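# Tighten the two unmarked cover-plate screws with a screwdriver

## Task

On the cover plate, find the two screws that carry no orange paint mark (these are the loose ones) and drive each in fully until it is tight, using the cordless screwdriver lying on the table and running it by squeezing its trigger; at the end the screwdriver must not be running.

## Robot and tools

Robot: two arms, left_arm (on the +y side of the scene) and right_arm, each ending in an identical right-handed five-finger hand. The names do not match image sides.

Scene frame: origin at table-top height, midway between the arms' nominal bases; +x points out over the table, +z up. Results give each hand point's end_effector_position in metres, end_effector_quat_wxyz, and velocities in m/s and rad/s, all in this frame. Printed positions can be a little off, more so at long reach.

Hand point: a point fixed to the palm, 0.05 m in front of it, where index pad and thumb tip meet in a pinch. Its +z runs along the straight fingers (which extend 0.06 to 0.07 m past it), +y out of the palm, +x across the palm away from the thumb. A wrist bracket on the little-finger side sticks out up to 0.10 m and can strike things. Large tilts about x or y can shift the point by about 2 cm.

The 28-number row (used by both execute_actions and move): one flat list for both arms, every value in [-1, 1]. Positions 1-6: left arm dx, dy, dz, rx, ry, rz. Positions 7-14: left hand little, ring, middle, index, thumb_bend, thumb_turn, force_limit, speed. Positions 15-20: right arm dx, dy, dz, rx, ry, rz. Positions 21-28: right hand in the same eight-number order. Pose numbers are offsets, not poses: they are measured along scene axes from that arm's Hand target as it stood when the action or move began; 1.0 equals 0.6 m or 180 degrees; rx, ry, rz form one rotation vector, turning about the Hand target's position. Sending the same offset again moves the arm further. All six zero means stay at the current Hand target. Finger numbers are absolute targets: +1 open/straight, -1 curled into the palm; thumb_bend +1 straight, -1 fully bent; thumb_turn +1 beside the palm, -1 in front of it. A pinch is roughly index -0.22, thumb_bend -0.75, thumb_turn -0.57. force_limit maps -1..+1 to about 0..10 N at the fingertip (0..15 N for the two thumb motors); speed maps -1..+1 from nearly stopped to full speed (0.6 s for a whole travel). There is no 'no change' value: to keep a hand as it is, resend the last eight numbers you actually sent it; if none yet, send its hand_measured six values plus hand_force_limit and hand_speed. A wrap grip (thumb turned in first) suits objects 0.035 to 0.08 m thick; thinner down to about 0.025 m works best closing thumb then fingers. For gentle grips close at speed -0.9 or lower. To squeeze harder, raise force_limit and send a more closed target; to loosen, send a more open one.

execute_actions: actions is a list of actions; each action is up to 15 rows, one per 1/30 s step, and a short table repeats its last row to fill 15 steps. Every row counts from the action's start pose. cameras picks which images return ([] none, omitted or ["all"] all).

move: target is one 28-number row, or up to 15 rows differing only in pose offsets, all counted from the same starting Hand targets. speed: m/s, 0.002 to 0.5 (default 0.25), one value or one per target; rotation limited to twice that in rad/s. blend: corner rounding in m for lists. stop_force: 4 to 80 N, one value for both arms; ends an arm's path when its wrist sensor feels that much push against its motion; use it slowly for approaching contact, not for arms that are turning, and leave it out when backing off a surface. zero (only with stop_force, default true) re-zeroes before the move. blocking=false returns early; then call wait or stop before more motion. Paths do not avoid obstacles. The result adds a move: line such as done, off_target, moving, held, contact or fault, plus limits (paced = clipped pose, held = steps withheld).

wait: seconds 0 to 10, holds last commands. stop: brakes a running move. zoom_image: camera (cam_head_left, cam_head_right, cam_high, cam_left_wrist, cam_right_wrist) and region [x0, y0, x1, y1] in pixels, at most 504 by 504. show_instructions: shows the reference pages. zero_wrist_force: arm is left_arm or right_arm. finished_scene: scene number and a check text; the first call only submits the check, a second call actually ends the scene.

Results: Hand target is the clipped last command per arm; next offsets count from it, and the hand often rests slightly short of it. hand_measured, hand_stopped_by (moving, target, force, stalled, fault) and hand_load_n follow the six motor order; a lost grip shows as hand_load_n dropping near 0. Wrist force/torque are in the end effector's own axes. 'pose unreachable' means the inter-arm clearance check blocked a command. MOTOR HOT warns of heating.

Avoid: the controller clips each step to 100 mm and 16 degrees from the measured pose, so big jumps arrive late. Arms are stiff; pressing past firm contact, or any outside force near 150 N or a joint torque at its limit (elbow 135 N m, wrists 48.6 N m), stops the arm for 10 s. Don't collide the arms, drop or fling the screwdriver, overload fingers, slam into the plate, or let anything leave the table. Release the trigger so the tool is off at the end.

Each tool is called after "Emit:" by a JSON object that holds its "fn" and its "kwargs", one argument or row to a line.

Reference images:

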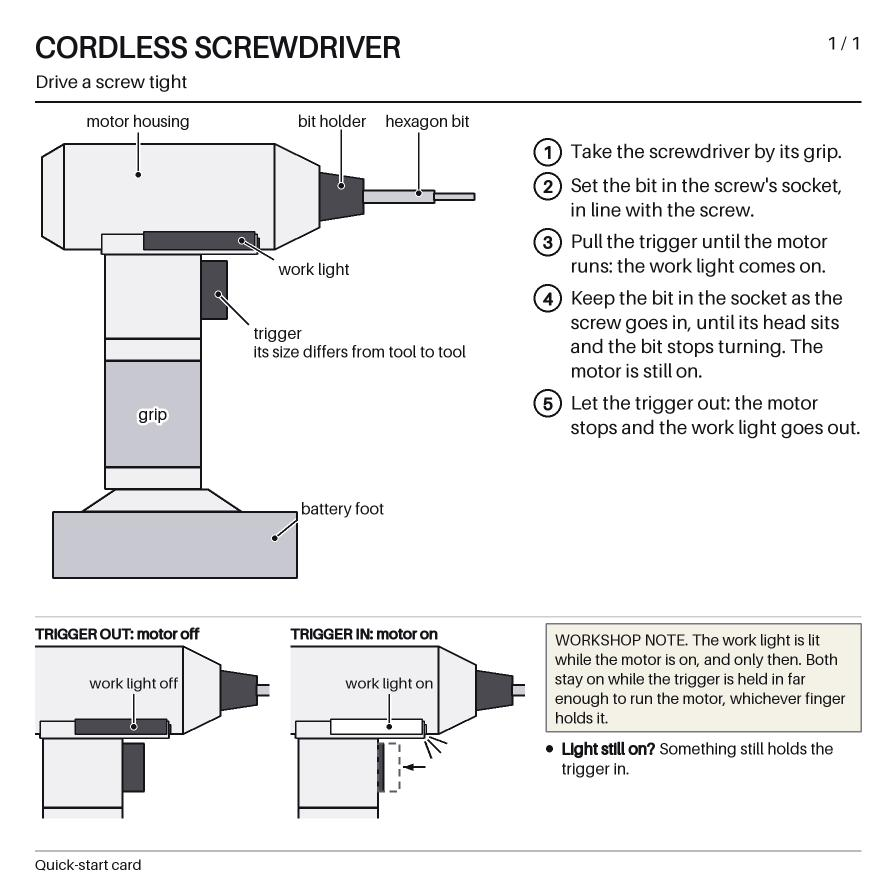

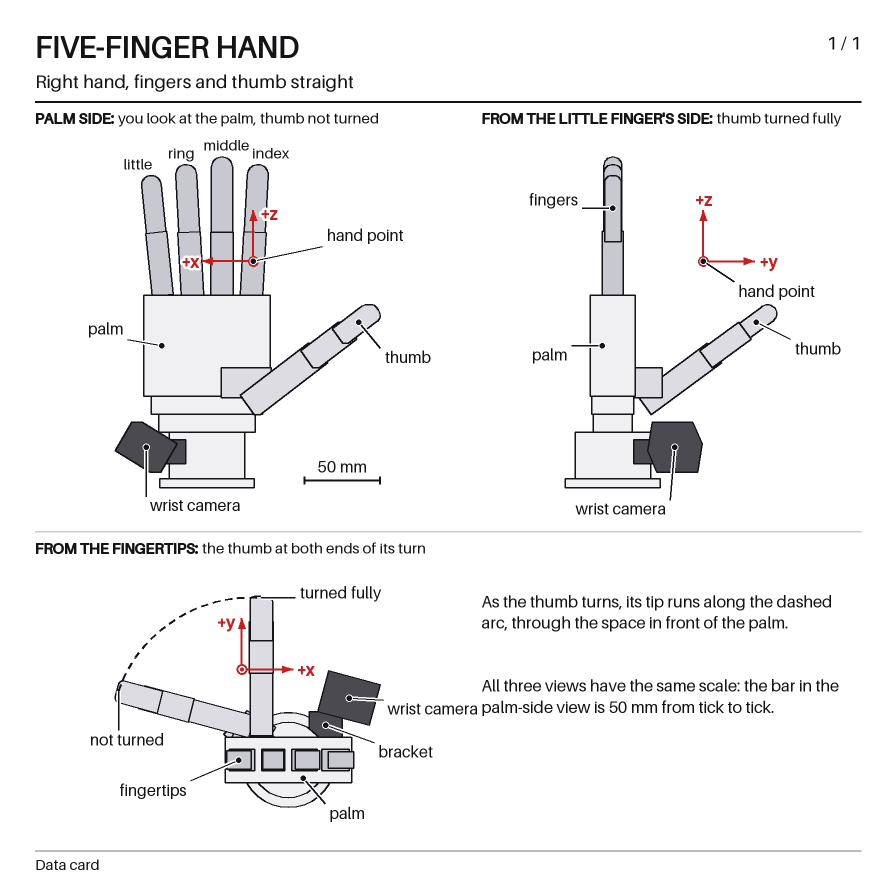

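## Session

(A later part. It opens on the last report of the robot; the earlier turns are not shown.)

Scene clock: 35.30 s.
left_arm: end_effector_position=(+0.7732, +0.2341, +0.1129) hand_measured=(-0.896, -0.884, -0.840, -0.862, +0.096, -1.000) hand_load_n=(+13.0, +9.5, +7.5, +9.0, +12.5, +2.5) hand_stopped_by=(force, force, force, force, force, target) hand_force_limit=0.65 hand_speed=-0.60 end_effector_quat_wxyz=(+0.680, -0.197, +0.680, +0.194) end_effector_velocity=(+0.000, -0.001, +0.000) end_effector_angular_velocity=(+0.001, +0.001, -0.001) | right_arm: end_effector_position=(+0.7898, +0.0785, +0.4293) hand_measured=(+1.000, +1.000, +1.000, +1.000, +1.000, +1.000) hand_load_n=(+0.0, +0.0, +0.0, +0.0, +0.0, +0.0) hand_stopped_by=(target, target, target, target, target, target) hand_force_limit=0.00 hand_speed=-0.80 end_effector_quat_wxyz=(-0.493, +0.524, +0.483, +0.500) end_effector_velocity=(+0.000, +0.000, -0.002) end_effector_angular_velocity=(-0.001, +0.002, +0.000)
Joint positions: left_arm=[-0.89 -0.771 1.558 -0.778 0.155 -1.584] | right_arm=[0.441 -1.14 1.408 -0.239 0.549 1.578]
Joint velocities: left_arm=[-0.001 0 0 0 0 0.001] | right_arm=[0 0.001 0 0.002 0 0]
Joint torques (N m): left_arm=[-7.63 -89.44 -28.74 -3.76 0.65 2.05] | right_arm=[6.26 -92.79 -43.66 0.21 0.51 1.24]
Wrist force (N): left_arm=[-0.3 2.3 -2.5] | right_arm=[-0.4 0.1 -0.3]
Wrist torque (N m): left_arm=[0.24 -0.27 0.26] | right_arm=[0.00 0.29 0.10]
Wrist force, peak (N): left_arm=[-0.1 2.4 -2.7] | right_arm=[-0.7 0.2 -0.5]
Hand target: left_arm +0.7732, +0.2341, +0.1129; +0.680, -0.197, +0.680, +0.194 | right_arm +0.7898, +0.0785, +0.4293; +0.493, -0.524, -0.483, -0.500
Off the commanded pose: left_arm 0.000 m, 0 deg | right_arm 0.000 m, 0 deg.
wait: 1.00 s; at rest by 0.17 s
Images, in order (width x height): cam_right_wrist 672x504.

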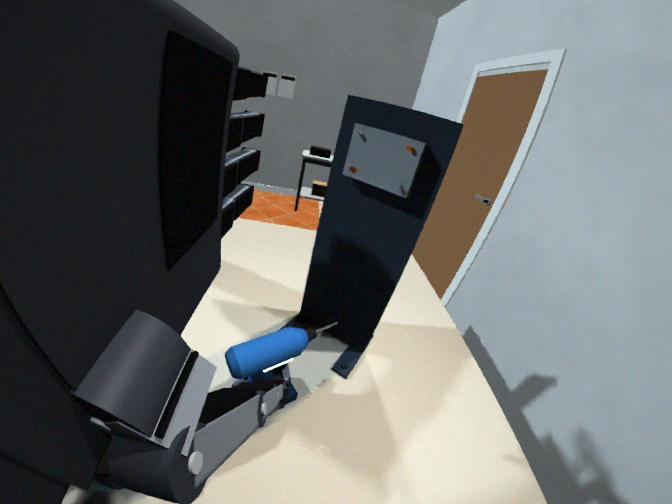

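Emit:
{"fn": "move", "kwargs": {
  "target": [
    [0,0,0.05,0,0,0,-0.98,-0.98,-0.98,0,-0.98,-1,0.65,-0.6,0,0,0,0,0,0,1,1,1,1,1,1,0,-0.8],
    [-0.1,-0.07,0.22,0,0,0,-0.98,-0.98,-0.98,0,-0.98,-1,0.65,-0.6,0,0,0,0,0,0,1,1,1,1,1,1,0,-0.8]
  ],
  "speed": 0.08,
  "cameras": ["cam_head_left","cam_right_wrist","cam_left_wrist"]
}}

Scene clock: 37.90 s.
left_arm: end_effector_position=(+0.7133, +0.1918, +0.2450) hand_measured=(-0.896, -0.884, -0.840, +0.000, +0.096, -1.000) hand_load_n=(+11.0, +8.0, +7.5, +0.0, +12.5, +3.0) hand_stopped_by=(force, force, force, target, force, target) hand_force_limit=0.65 hand_speed=-0.60 end_effector_quat_wxyz=(+0.680, -0.197, +0.680, +0.194) end_effector_velocity=(+0.000, +0.000, +0.000) end_effector_angular_velocity=(+0.001, +0.001, +0.001) | right_arm: end_effector_position=(+0.7898, +0.0785, +0.4293) hand_measured=(+1.000, +1.000, +1.000, +1.000, +1.000, +1.000) hand_load_n=(+0.0, +0.0, +0.0, +0.0, +0.0, +0.0) hand_stopped_by=(target, target, target, target, target, target) hand_force_limit=0.00 hand_speed=-0.80 end_effector_quat_wxyz=(-0.493, +0.524, +0.483, +0.500) end_effector_velocity=(+0.000, +0.000, +0.001) end_effector_angular_velocity=(+0.000, -0.001, +0.000)
Joint positions: left_arm=[-0.978 -0.934 1.568 -0.613 0.067 -1.596] | right_arm=[0.441 -1.14 1.408 -0.239 0.549 1.578]
Joint velocities: left_arm=[0 0 0 0 0 0.001] | right_arm=[0 -0.001 0 0 0 0]
Joint torques (N m): left_arm=[9.91 -67.61 -47.37 1.93 2 -0.81] | right_arm=[5.12 -94.02 -43.1 0.14 0.63 1.07]
Wrist force (N): left_arm=[8.8 2.2 -1.2] | right_arm=[-0.3 -0.1 -0.3]
Wrist torque (N m): left_arm=[0.30 -0.23 0.22] | right_arm=[-0.02 0.27 0.09]
Wrist force, peak (N): left_arm=[11.8 2.0 -1.1] | right_arm=[-0.4 -0.2 -0.8]
Hand target: left_arm +0.7133, +0.1919, +0.2450; +0.679, -0.197, +0.680, +0.194 | right_arm +0.7898, +0.0785, +0.4293; +0.493, -0.524, -0.483, -0.500
Off the commanded pose: left_arm 0.000 m, 0 deg | right_arm 0.000 m, 0 deg.
move: done
Images, in order (width x height): cam_head_left 896x504, cam_left_wrist 672x504, cam_right_wrist 672x504.

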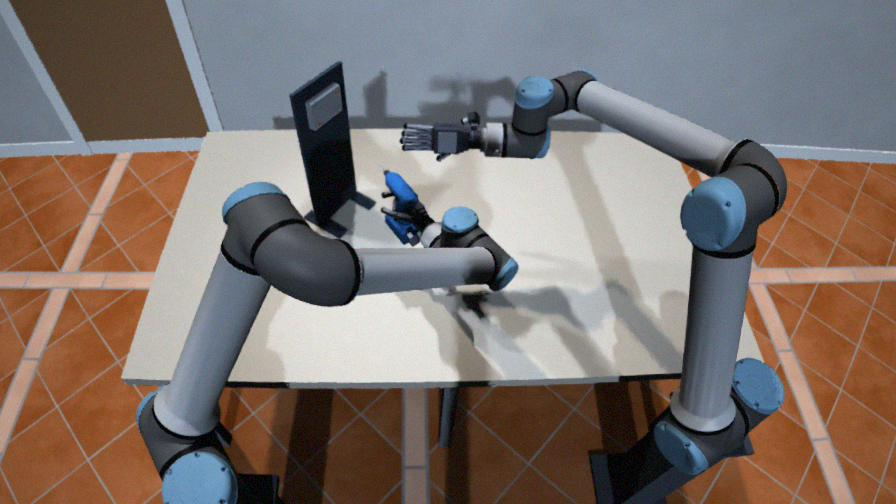

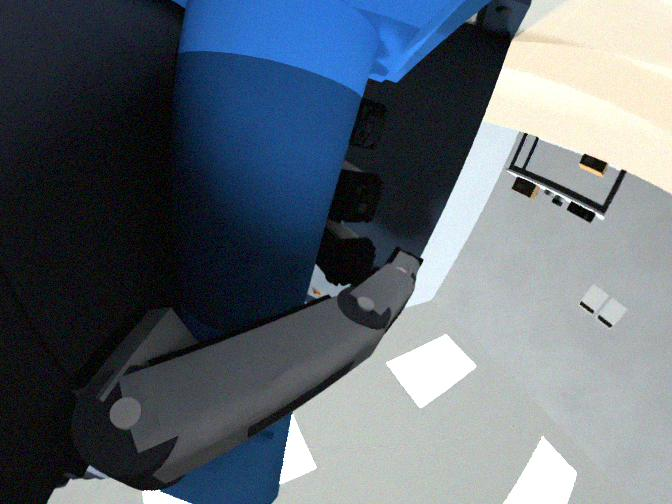

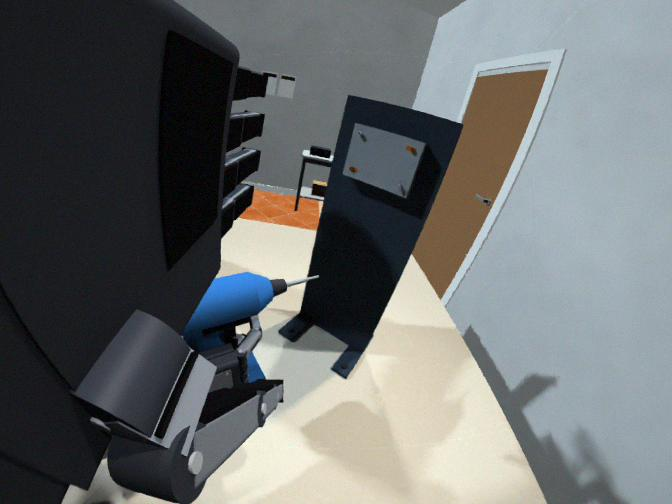

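Emit:
{"fn": "zoom_image", "kwargs": {
  "camera": "cam_right_wrist",
  "region": [330, 90, 470, 210]
}}

Emit:
{"fn": "zoom_image", "kwargs": {
  "camera": "cam_right_wrist",
  "region": [180, 240, 400, 400]
}}

Emit:
{"fn": "zoom_image", "kwargs": {
  "camera": "cam_head_left",
  "region": [270, 50, 450, 250]
}}

Scaled by 3.600 from the camera's 672x504 image, which has a finer 960x720 frame.

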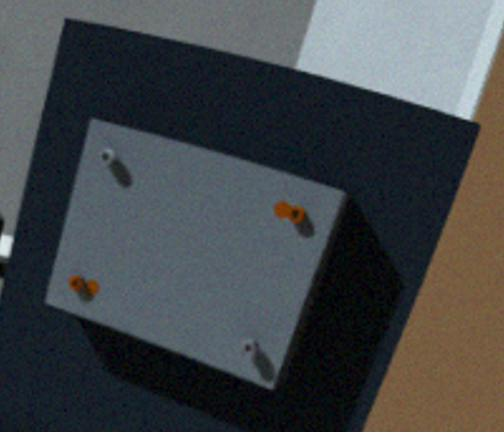

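Scaled by 2.291 from the camera's 672x504 image, which has a finer 960x720 frame.

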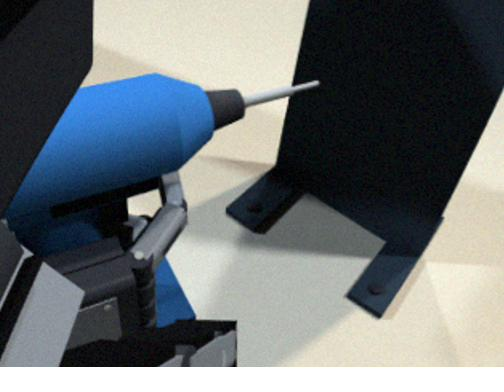

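Scaled by 2.520.

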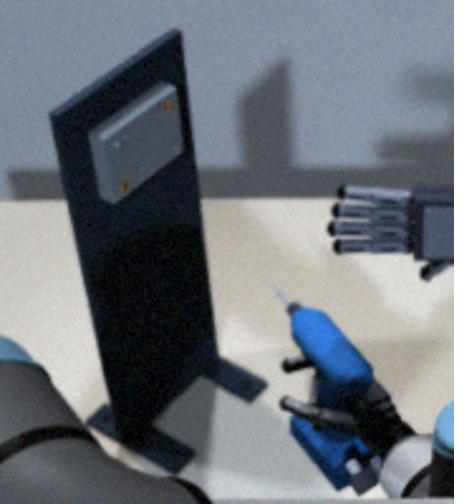

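Emit:
{"fn": "move", "kwargs": {
  "target": [-0.03,0.0,0.083,0,0,0.12,-0.98,-0.98,-0.98,0,-0.98,-1,0.65,-0.6,0,0,0,0,0,0,1,1,1,1,1,1,0,-0.8],
  "speed": 0.08,
  "cameras": ["cam_head_left","cam_high","cam_right_wrist"]
}}

Emit:
{"fn": "zoom_image", "kwargs": {
  "camera": "cam_right_wrist",
  "region": [180, 90, 480, 400]
}}

Emit:
{"fn": "zoom_image", "kwargs": {
  "camera": "cam_high",
  "region": [370, 120, 530, 300]
}}

Scene clock: 41.90 s.
left_arm: end_effector_position=(+0.6953, +0.1918, +0.2945) hand_measured=(-0.896, -0.884, -0.840, +0.000, +0.096, -1.000) hand_load_n=(+11.0, +8.5, +8.0, +0.0, +13.0, +3.0) hand_stopped_by=(force, force, force, target, force, target) hand_force_limit=0.65 hand_speed=-0.60 end_effector_quat_wxyz=(+0.631, -0.321, +0.631, +0.318) end_effector_velocity=(+0.000, +0.000, -0.002) end_effector_angular_velocity=(+0.001, +0.001, -0.006) | right_arm: end_effector_position=(+0.7898, +0.0785, +0.4293) hand_measured=(+1.000, +1.000, +1.000, +1.000, +1.000, +1.000) hand_load_n=(+0.0, +0.0, +0.0, +0.0, +0.0, +0.0) hand_stopped_by=(target, target, target, target, target, target) hand_force_limit=0.00 hand_speed=-0.80 end_effector_quat_wxyz=(-0.493, +0.524, +0.483, +0.500) end_effector_velocity=(+0.000, +0.000, +0.000) end_effector_angular_velocity=(-0.001, +0.001, +0.000)
Joint positions: left_arm=[-0.956 -0.855 1.325 -0.475 -0.288 -1.57] | right_arm=[0.441 -1.14 1.408 -0.239 0.549 1.578]
Joint velocities: left_arm=[-0.001 0 0.004 -0.003 0.005 0] | right_arm=[0 0 0 0.001 0 0]
Joint torques (N m): left_arm=[-12.21 -109.23 -28.69 -2.63 1.78 -2.6] | right_arm=[3.5 -93.27 -43.11 0.15 0.53 0.96]
Wrist force (N): left_arm=[9.2 2.2 -0.9] | right_arm=[-0.7 -0.4 -0.2]
Wrist torque (N m): left_arm=[0.29 -0.30 0.25] | right_arm=[-0.08 0.32 0.06]
Wrist force, peak (N): left_arm=[9.5 2.2 -1.4] | right_arm=[-0.8 0.0 -0.6]
Hand target: left_arm +0.6953, +0.1917, +0.2946; +0.631, -0.321, +0.631, +0.318 | right_arm +0.7898, +0.0785, +0.4293; +0.493, -0.524, -0.483, -0.500
Off the commanded pose: left_arm 0.000 m, 0 deg | right_arm 0.000 m, 0 deg.
move: done
Images, in order (width x height): cam_head_left 896x504, cam_high 896x504, cam_right_wrist 672x504.

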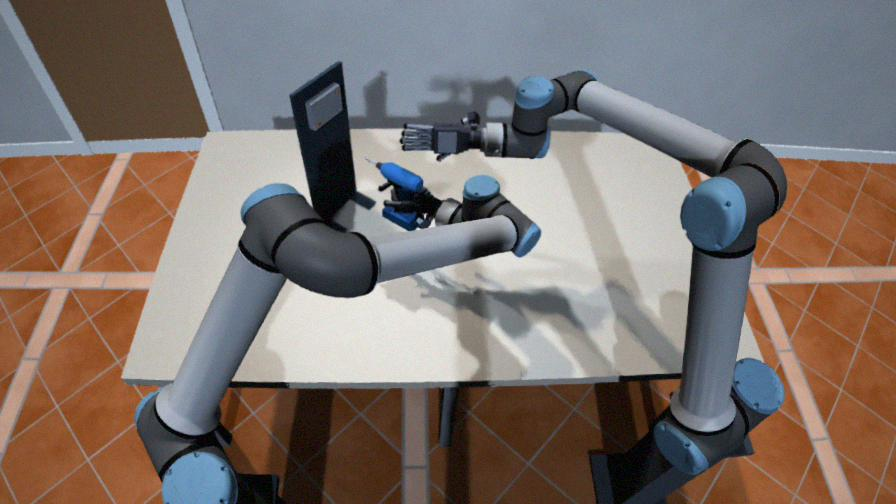

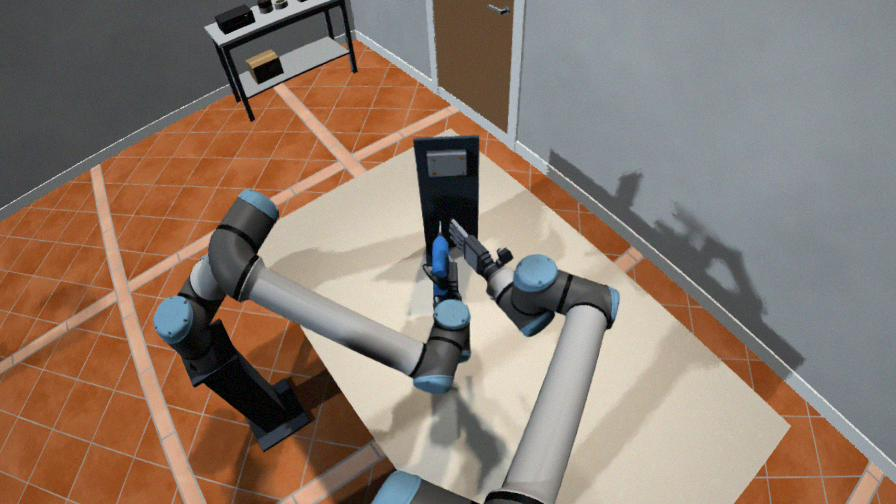

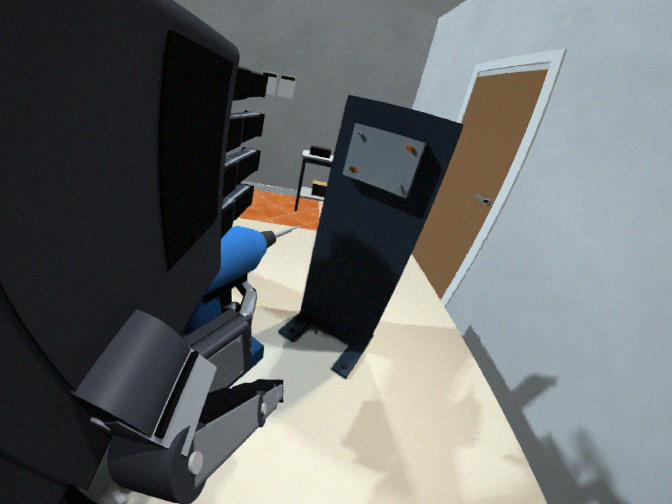

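Scaled by 1.626 from the camera's 672x504 image, which has a finer 960x720 frame.

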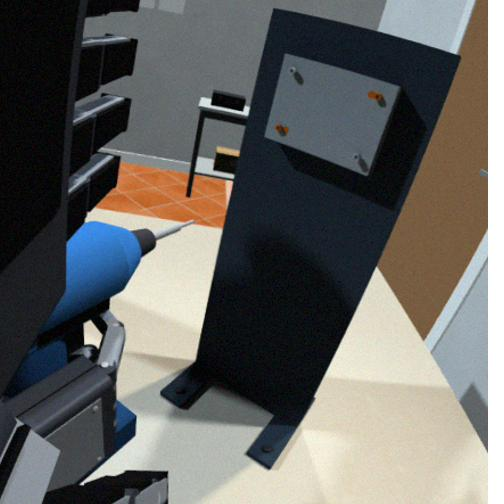

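Scaled by 2.800.

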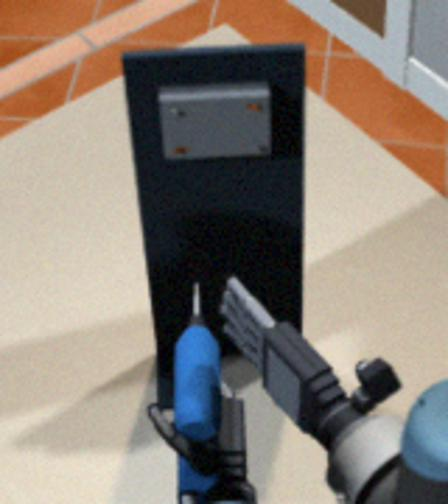

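Emit:
{"fn": "move", "kwargs": {
  "target": [
    [-0.02,-0.03,0.163,0,0,0,-0.98,-0.98,-0.98,0,-0.98,-1,0.65,-0.6,0,0,0,0,0,0,-0.9,-0.9,-0.9,-0.9,1,1,0,-0.2],
    [0.08,0.015,0.163,0,0,0,-0.98,-0.98,-0.98,0,-0.98,-1,0.65,-0.6,0,0,0,0,0,0,-0.9,-0.9,-0.9,-0.9,1,1,0,-0.2]
  ],
  "speed": 0.08,
  "cameras": ["cam_head_left","cam_high","cam_right_wrist"]
}}

Emit:
{"fn": "zoom_image", "kwargs": {
  "camera": "cam_right_wrist",
  "region": [240, 90, 460, 260]
}}

Emit:
{"fn": "zoom_image", "kwargs": {
  "camera": "cam_high",
  "region": [370, 120, 530, 300]
}}

Scene clock: 45.10 s.
left_arm: end_effector_position=(+0.7435, +0.2005, +0.3923) hand_measured=(-0.896, -0.884, -0.840, +0.000, +0.096, -1.000) hand_load_n=(+11.0, +8.5, +8.0, +0.0, +12.5, +3.0) hand_stopped_by=(force, force, force, target, force, target) hand_force_limit=0.65 hand_speed=-0.60 end_effector_quat_wxyz=(+0.631, -0.321, +0.631, +0.318) end_effector_velocity=(-0.002, +0.000, +0.000) end_effector_angular_velocity=(+0.001, +0.000, +0.001) | right_arm: end_effector_position=(+0.7898, +0.0785, +0.4293) hand_measured=(-0.900, -0.900, -0.900, -0.900, +1.000, +1.000) hand_load_n=(+0.0, +0.0, +0.0, +0.0, -0.5, +0.0) hand_stopped_by=(target, target, target, target, target, target) hand_force_limit=0.00 hand_speed=-0.20 end_effector_quat_wxyz=(-0.493, +0.524, +0.483, +0.500) end_effector_velocity=(+0.000, +0.000, +0.001) end_effector_angular_velocity=(+0.001, -0.002, +0.000)
Joint positions: left_arm=[-0.91 -0.868 1.163 -0.301 -0.242 -1.569] | right_arm=[0.441 -1.14 1.408 -0.239 0.549 1.578]
Joint velocities: left_arm=[-0.002 -0.002 0.003 0 -0.002 -0.001] | right_arm=[0 -0.001 0 0 0 0]
Joint torques (N m): left_arm=[-7.55 -113.12 -32.77 0.66 -2.77 -3.4] | right_arm=[2.87 -92.9 -42.16 0.08 0.39 0.83]
Wrist force (N): left_arm=[8.4 2.1 -1.1] | right_arm=[-0.5 -0.1 -0.2]
Wrist torque (N m): left_arm=[0.29 -0.19 0.19] | right_arm=[-0.03 0.32 0.11]
Wrist force, peak (N): left_arm=[11.0 2.2 -0.6] | right_arm=[-0.4 -0.1 -0.9]
Hand target: left_arm +0.7434, +0.2006, +0.3923; +0.631, -0.321, +0.631, +0.318 | right_arm +0.7898, +0.0785, +0.4293; +0.493, -0.524, -0.483, -0.500
Off the commanded pose: left_arm 0.000 m, 0 deg | right_arm 0.000 m, 0 deg.
move: done
Images, in order (width x height): cam_head_left 896x504, cam_high 896x504, cam_right_wrist 672x504.

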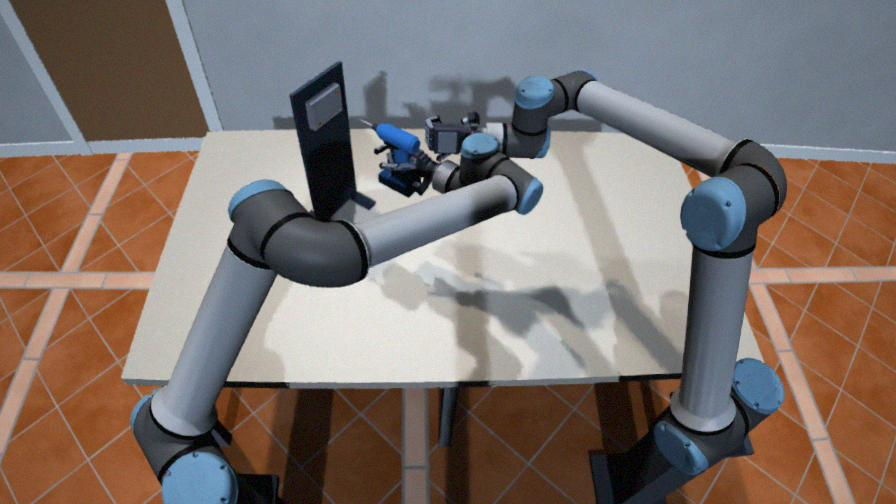

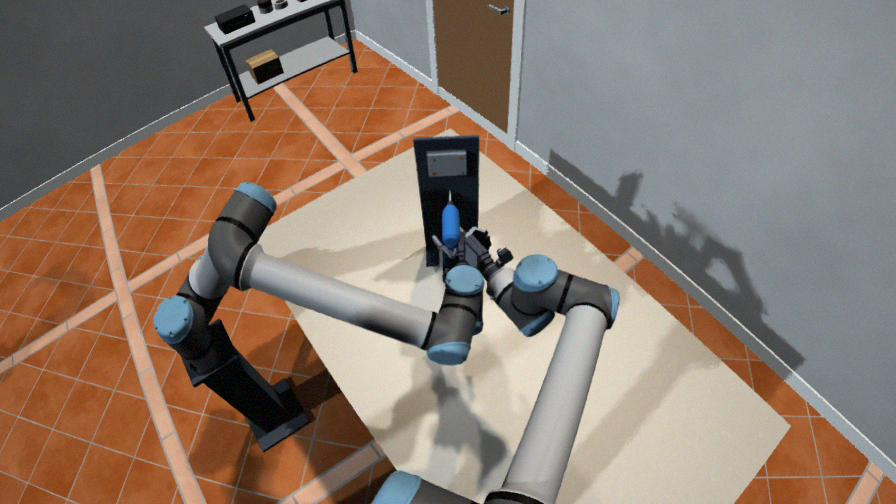

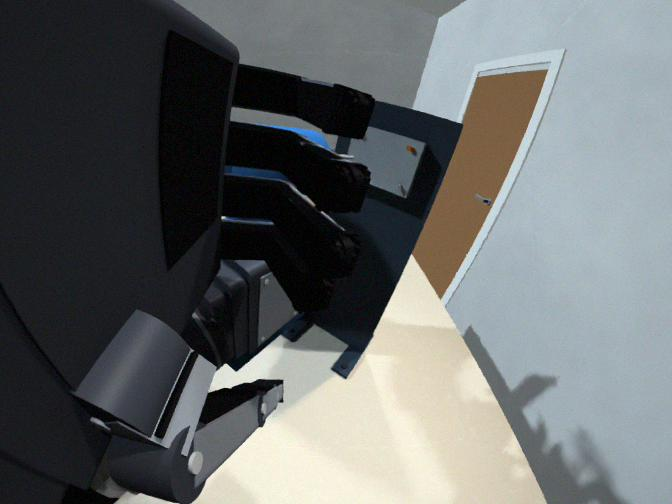

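Scaled by 2.291 from the camera's 672x504 image, which has a finer 960x720 frame.

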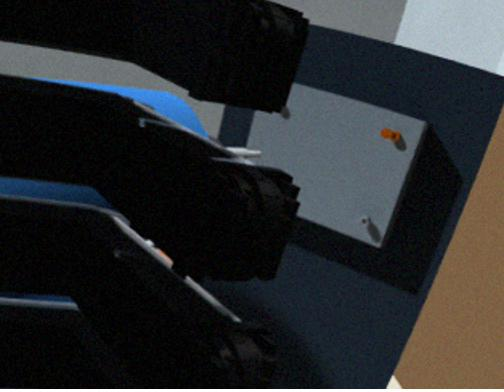

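Scaled by 2.800.

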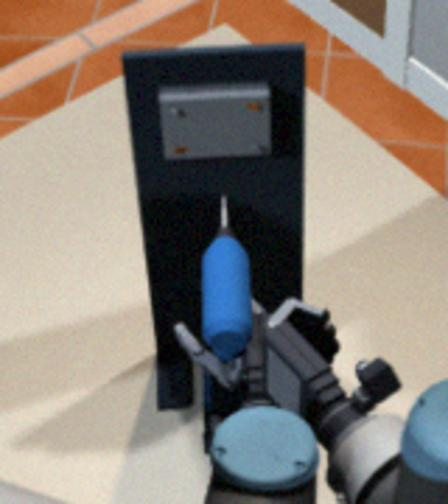

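Emit:
{"fn": "move", "kwargs": {
  "target": [
    [0,0,0,0,0,0,-0.98,-0.98,-0.98,0,-0.98,-1,0.65,-0.6,0.1,-0.14,0.0,0,0,0.05,1,1,1,1,1,1,0,-0.2],
    [0,0,0,0,0,0,-0.98,-0.98,-0.98,0,-0.98,-1,0.65,-0.6,0.12,-0.14,0.06,0,0,0.12,1,1,1,1,1,1,0,-0.2]
  ],
  "speed": 0.15,
  "cameras": ["cam_right_wrist"]
}}

Emit:
{"fn": "zoom_image", "kwargs": {
  "camera": "cam_right_wrist",
  "region": [240, 90, 460, 260]
}}

Scene clock: 47.33 s.
left_arm: end_effector_position=(+0.7434, +0.2006, +0.3923) hand_measured=(-0.896, -0.884, -0.840, +0.000, +0.096, -1.000) hand_load_n=(+11.0, +8.5, +8.0, +0.0, +12.5, +2.5) hand_stopped_by=(force, force, force, target, force, target) hand_force_limit=0.65 hand_speed=-0.60 end_effector_quat_wxyz=(+0.631, -0.321, +0.631, +0.318) end_effector_velocity=(+0.001, +0.001, +0.000) end_effector_angular_velocity=(+0.000, +0.000, +0.001) | right_arm: end_effector_position=(+0.8619, -0.0053, +0.4655) hand_measured=(+1.000, +1.000, +1.000, +1.000, +1.000, +1.000) hand_load_n=(+0.0, +0.0, +0.0, +0.0, +0.0, +0.0) hand_stopped_by=(target, target, target, target, target, target) hand_force_limit=0.00 hand_speed=-0.20 end_effector_quat_wxyz=(+0.582, -0.421, -0.568, -0.402) end_effector_velocity=(-0.001, +0.000, +0.001) end_effector_angular_velocity=(+0.001, -0.002, +0.001)
Joint positions: left_arm=[-0.91 -0.868 1.163 -0.301 -0.242 -1.569] | right_arm=[0.26 -0.983 1.112 -0.03 -0.008 1.505]
Joint velocities: left_arm=[0.001 0 0 -0.001 0 0.001] | right_arm=[0 0 -0.001 0.003 0 -0.004]
Joint torques (N m): left_arm=[-14.47 -110.34 -36.29 -1.44 -1.65 -1.32] | right_arm=[14.37 -87.29 -47.67 2.29 -1.88 -1.95]
Wrist force (N): left_arm=[8.4 1.6 -1.2] | right_arm=[-0.1 0.1 -0.6]
Wrist torque (N m): left_arm=[0.22 -0.19 0.18] | right_arm=[-0.01 0.24 0.11]
Wrist force, peak (N): left_arm=[9.1 1.7 -1.3] | right_arm=[-0.3 -1.9 1.5]
Hand target: left_arm +0.7434, +0.2006, +0.3923; +0.631, -0.321, +0.631, +0.318 | right_arm +0.8619, -0.0053, +0.4655; +0.578, -0.424, -0.573, -0.399
Off the commanded pose: left_arm 0.000 m, 0 deg | right_arm 0.000 m, 1 deg.
move: done
Images, in order (width x height): cam_right_wrist 672x504.

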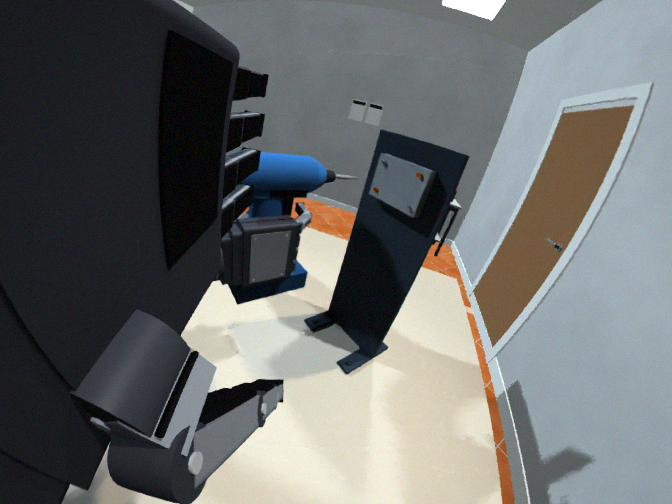

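Scaled by 2.291 from the camera's 672x504 image, which has a finer 960x720 frame.

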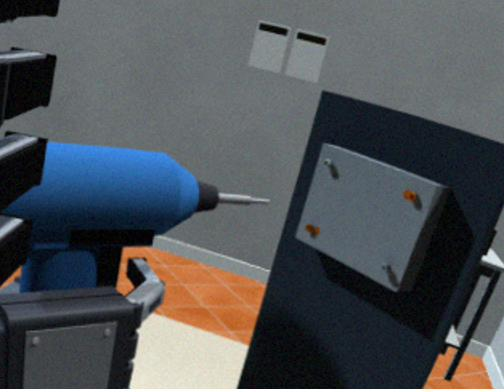

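Emit:
{"fn": "move", "kwargs": {
  "target": [0,0,0,0,0,0,-0.98,-0.98,-0.98,0,-0.98,-1,0.65,-0.6,0.012,0.1,0.245,-0.18,0,0,1,1,1,1,1,1,0,-0.2],
  "speed": 0.2,
  "cameras": ["cam_right_wrist","cam_head_right"]
}}

Emit:
{"fn": "zoom_image", "kwargs": {
  "camera": "cam_right_wrist",
  "region": [240, 90, 460, 260]
}}

Scene clock: 50.63 s.
left_arm: end_effector_position=(+0.7434, +0.2006, +0.3923) hand_measured=(-0.896, -0.884, -0.840, +0.000, +0.096, -1.000) hand_load_n=(+11.0, +8.5, +8.0, +0.0, +13.0, +3.0) hand_stopped_by=(force, force, force, target, force, target) hand_force_limit=0.65 hand_speed=-0.60 end_effector_quat_wxyz=(+0.631, -0.321, +0.631, +0.318) end_effector_velocity=(+0.000, +0.000, +0.000) end_effector_angular_velocity=(+0.000, +0.000, +0.000) | right_arm: end_effector_position=(+0.8676, +0.0535, +0.6113) hand_measured=(+1.000, +1.000, +1.000, +1.000, +1.000, +1.000) hand_load_n=(+0.0, +0.0, +0.0, +0.0, +0.0, +0.0) hand_stopped_by=(target, target, target, target, target, target) hand_force_limit=0.00 hand_speed=-0.20 end_effector_quat_wxyz=(-0.435, +0.562, +0.610, +0.351) end_effector_velocity=(-0.001, +0.000, +0.001) end_effector_angular_velocity=(+0.001, -0.001, +0.001)
Joint positions: left_arm=[-0.91 -0.868 1.163 -0.301 -0.242 -1.569] | right_arm=[0.373 -0.58 0.037 1.505 0.475 0.73]
Joint velocities: left_arm=[0 0 0 0 0 0] | right_arm=[0 -0.001 0.001 0.002 -0.001 -0.002]
Joint torques (N m): left_arm=[-8.26 -112.37 -41.88 -1 -1.41 2.62] | right_arm=[4.5 -113.33 -27.26 5.3 -3.22 -1.9]
Wrist force (N): left_arm=[8.6 2.0 -1.1] | right_arm=[0.1 0.3 0.2]
Wrist torque (N m): left_arm=[0.29 -0.21 0.21] | right_arm=[0.05 0.13 0.13]
Wrist force, peak (N): left_arm=[9.3 1.9 -1.5] | right_arm=[-1.9 -0.1 -1.1]
Hand target: left_arm +0.7434, +0.2006, +0.3923; +0.631, -0.321, +0.631, +0.318 | right_arm +0.8693, +0.0548, +0.6126; -0.436, +0.568, +0.662, +0.223
Off the commanded pose: left_arm 0.000 m, 0 deg | right_arm 0.002 m, 16 deg.
elbow stopped short (right arm): the move would have taken joint 3 (elbow) straighter than the controller allows.
move: off_target (right_arm); limits=paced
Images, in order (width x height): cam_head_right 896x504, cam_right_wrist 672x504.

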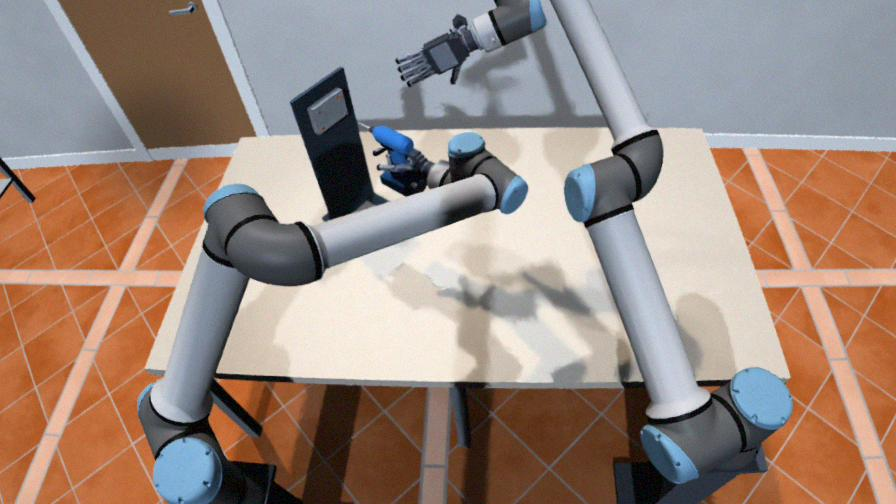

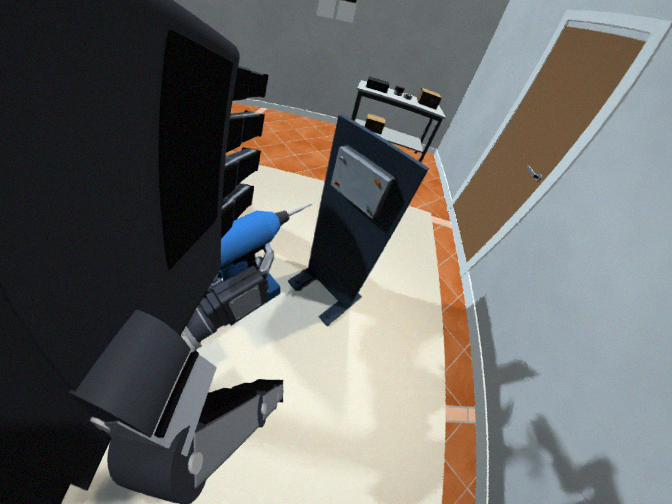

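Scaled by 2.291 from the camera's 672x504 image, which has a finer 960x720 frame.

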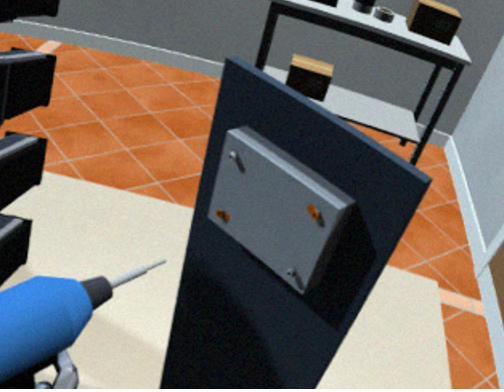

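Emit:
{"fn": "move", "kwargs": {
  "target": [0,0,0,0,0,0,-0.98,-0.98,-0.98,0,-0.98,-1,0.65,-0.6,-0.1,-0.0,-0.06,0,0,0,1,1,1,1,1,1,0,-0.2],
  "speed": 0.15,
  "cameras": ["cam_right_wrist"]
}}

Emit:
{"fn": "zoom_image", "kwargs": {
  "camera": "cam_right_wrist",
  "region": [240, 90, 460, 260]
}}

Scene clock: 52.13 s.
left_arm: end_effector_position=(+0.7434, +0.2006, +0.3923) hand_measured=(-0.896, -0.884, -0.840, +0.000, +0.096, -1.000) hand_load_n=(+11.5, +8.0, +8.0, +0.0, +13.0, +3.0) hand_stopped_by=(force, force, force, target, force, target) hand_force_limit=0.65 hand_speed=-0.60 end_effector_quat_wxyz=(+0.631, -0.321, +0.631, +0.318) end_effector_velocity=(+0.000, +0.000, +0.000) end_effector_angular_velocity=(+0.000, +0.000, +0.000) | right_arm: end_effector_position=(+0.8078, +0.0535, +0.5754) hand_measured=(+1.000, +1.000, +1.000, +1.000, +1.000, +1.000) hand_load_n=(+0.0, +0.0, +0.0, +0.0, +0.0, +0.0) hand_stopped_by=(target, target, target, target, target, target) hand_force_limit=0.00 hand_speed=-0.20 end_effector_quat_wxyz=(-0.439, +0.565, +0.657, +0.237) end_effector_velocity=(+0.000, +0.000, +0.000) end_effector_angular_velocity=(+0.000, +0.000, +0.000)
Joint positions: left_arm=[-0.91 -0.868 1.163 -0.301 -0.242 -1.569] | right_arm=[0.404 -0.536 0.037 1.901 0.535 0.41]
Joint velocities: left_arm=[0 0 0 0 0 0] | right_arm=[0 0 0 0 0 0]
Joint torques (N m): left_arm=[-9.92 -112.82 -44.46 -1.07 -1.72 2.88] | right_arm=[-15.36 -126.31 -28.75 3.73 -1.24 1.05]
Wrist force (N): left_arm=[8.6 1.9 -1.1] | right_arm=[-0.1 0.6 -0.1]
Wrist torque (N m): left_arm=[0.27 -0.21 0.21] | right_arm=[0.09 0.13 0.12]
Wrist force, peak (N): left_arm=[9.2 2.1 -1.0] | right_arm=[-0.3 0.7 0.2]
Hand target: left_arm +0.7434, +0.2006, +0.3923; +0.631, -0.321, +0.631, +0.318 | right_arm +0.8093, +0.0548, +0.5766; -0.436, +0.568, +0.662, +0.223
Off the commanded pose: left_arm 0.000 m, 0 deg | right_arm 0.002 m, 2 deg.
elbow stopped short (right arm): the move would have taken joint 3 (elbow) straighter than the controller allows.
move: done
Images, in order (width x height): cam_right_wrist 672x504.

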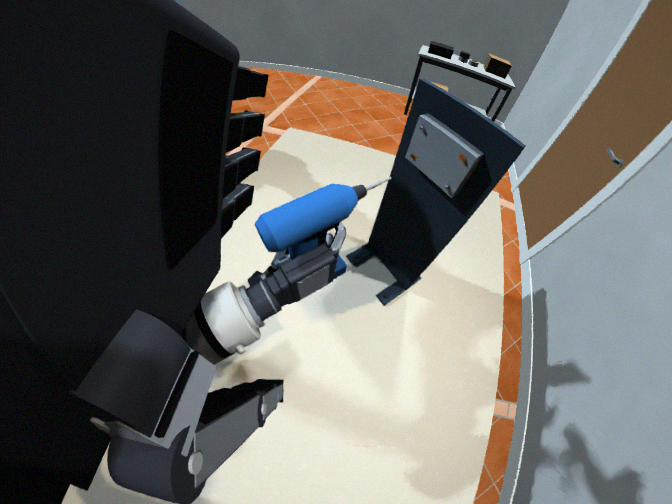

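Scaled by 2.291 from the camera's 672x504 image, which has a finer 960x720 frame.

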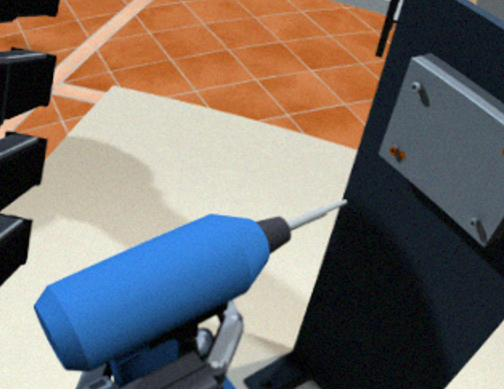

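Emit:
{"fn": "zoom_image", "kwargs": {
  "camera": "cam_right_wrist",
  "region": [340, 90, 520, 230]
}}

Emit:
{"fn": "zoom_image", "kwargs": {
  "camera": "cam_right_wrist",
  "region": [330, 190, 470, 320]
}}

Scaled by 2.800 from the camera's 672x504 image, which has a finer 960x720 frame.

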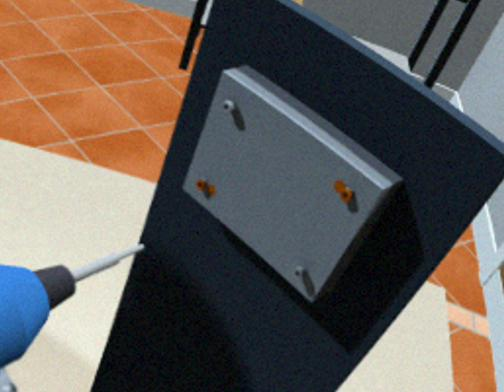

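Scaled by 3.600 from the camera's 672x504 image, which has a finer 960x720 frame.

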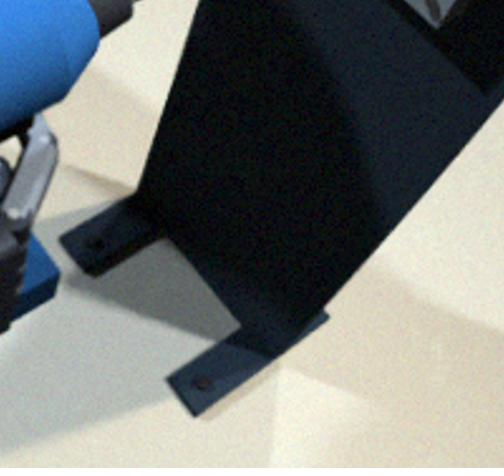

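Emit:
{"fn": "move", "kwargs": {
  "target": [0.031,0.0392,0,0,0,0,-0.98,-0.98,-0.98,0,-0.98,-1,0.65,-0.6,0,0,0,0,0,0,1,1,1,1,1,1,0,-0.2],
  "speed": 0.08,
  "cameras": ["cam_right_wrist"]
}}

Emit:
{"fn": "zoom_image", "kwargs": {
  "camera": "cam_right_wrist",
  "region": [340, 90, 520, 230]
}}

Scene clock: 54.70 s.
left_arm: end_effector_position=(+0.7621, +0.2242, +0.3924) hand_measured=(-0.896, -0.884, -0.840, +0.000, +0.096, -1.000) hand_load_n=(+11.0, +8.0, +8.0, +0.0, +12.5, +3.0) hand_stopped_by=(force, force, force, target, force, target) hand_force_limit=0.65 hand_speed=-0.60 end_effector_quat_wxyz=(+0.631, -0.321, +0.631, +0.318) end_effector_velocity=(-0.003, -0.002, +0.000) end_effector_angular_velocity=(-0.001, -0.001, +0.002) | right_arm: end_effector_position=(+0.8078, +0.0534, +0.5754) hand_measured=(+1.000, +1.000, +1.000, +1.000, +1.000, +1.000) hand_load_n=(+0.0, +0.0, +0.0, +0.0, +0.0, +0.0) hand_stopped_by=(target, target, target, target, target, target) hand_force_limit=0.00 hand_speed=-0.20 end_effector_quat_wxyz=(-0.439, +0.565, +0.657, +0.237) end_effector_velocity=(+0.000, +0.000, +0.000) end_effector_angular_velocity=(-0.001, +0.000, +0.000)
Joint positions: left_arm=[-0.878 -0.869 1.164 -0.302 -0.21 -1.568] | right_arm=[0.404 -0.536 0.037 1.901 0.535 0.41]
Joint velocities: left_arm=[-0.003 0 0 -0.001 -0.006 0] | right_arm=[0 0 0 0.001 0 0]
Joint torques (N m): left_arm=[-19.89 -100.7 -45.46 -2.29 -1.24 4.43] | right_arm=[-1.74 -125.72 -28.19 2.95 -1.54 1.23]
Wrist force (N): left_arm=[9.0 1.6 -1.2] | right_arm=[-0.2 0.1 0.3]
Wrist torque (N m): left_arm=[0.21 -0.27 0.22] | right_arm=[0.00 0.14 0.10]
Wrist force, peak (N): left_arm=[8.8 1.8 -3.3] | right_arm=[-0.3 0.7 -0.1]
Hand target: left_arm +0.7621, +0.2241, +0.3924; +0.631, -0.321, +0.631, +0.318 | right_arm +0.8093, +0.0548, +0.5766; -0.436, +0.568, +0.662, +0.223
Off the commanded pose: left_arm 0.000 m, 0 deg | right_arm 0.002 m, 2 deg.
elbow stopped short (right arm): the move would have taken joint 3 (elbow) straighter than the controller allows.
move: done
Images, in order (width x height): cam_right_wrist 672x504.

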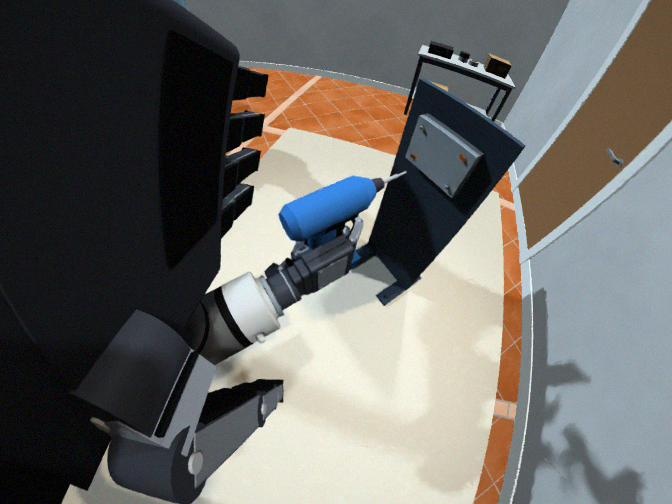

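Scaled by 2.800 from the camera's 672x504 image, which has a finer 960x720 frame.

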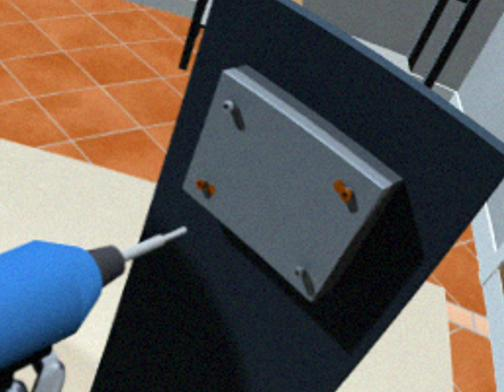

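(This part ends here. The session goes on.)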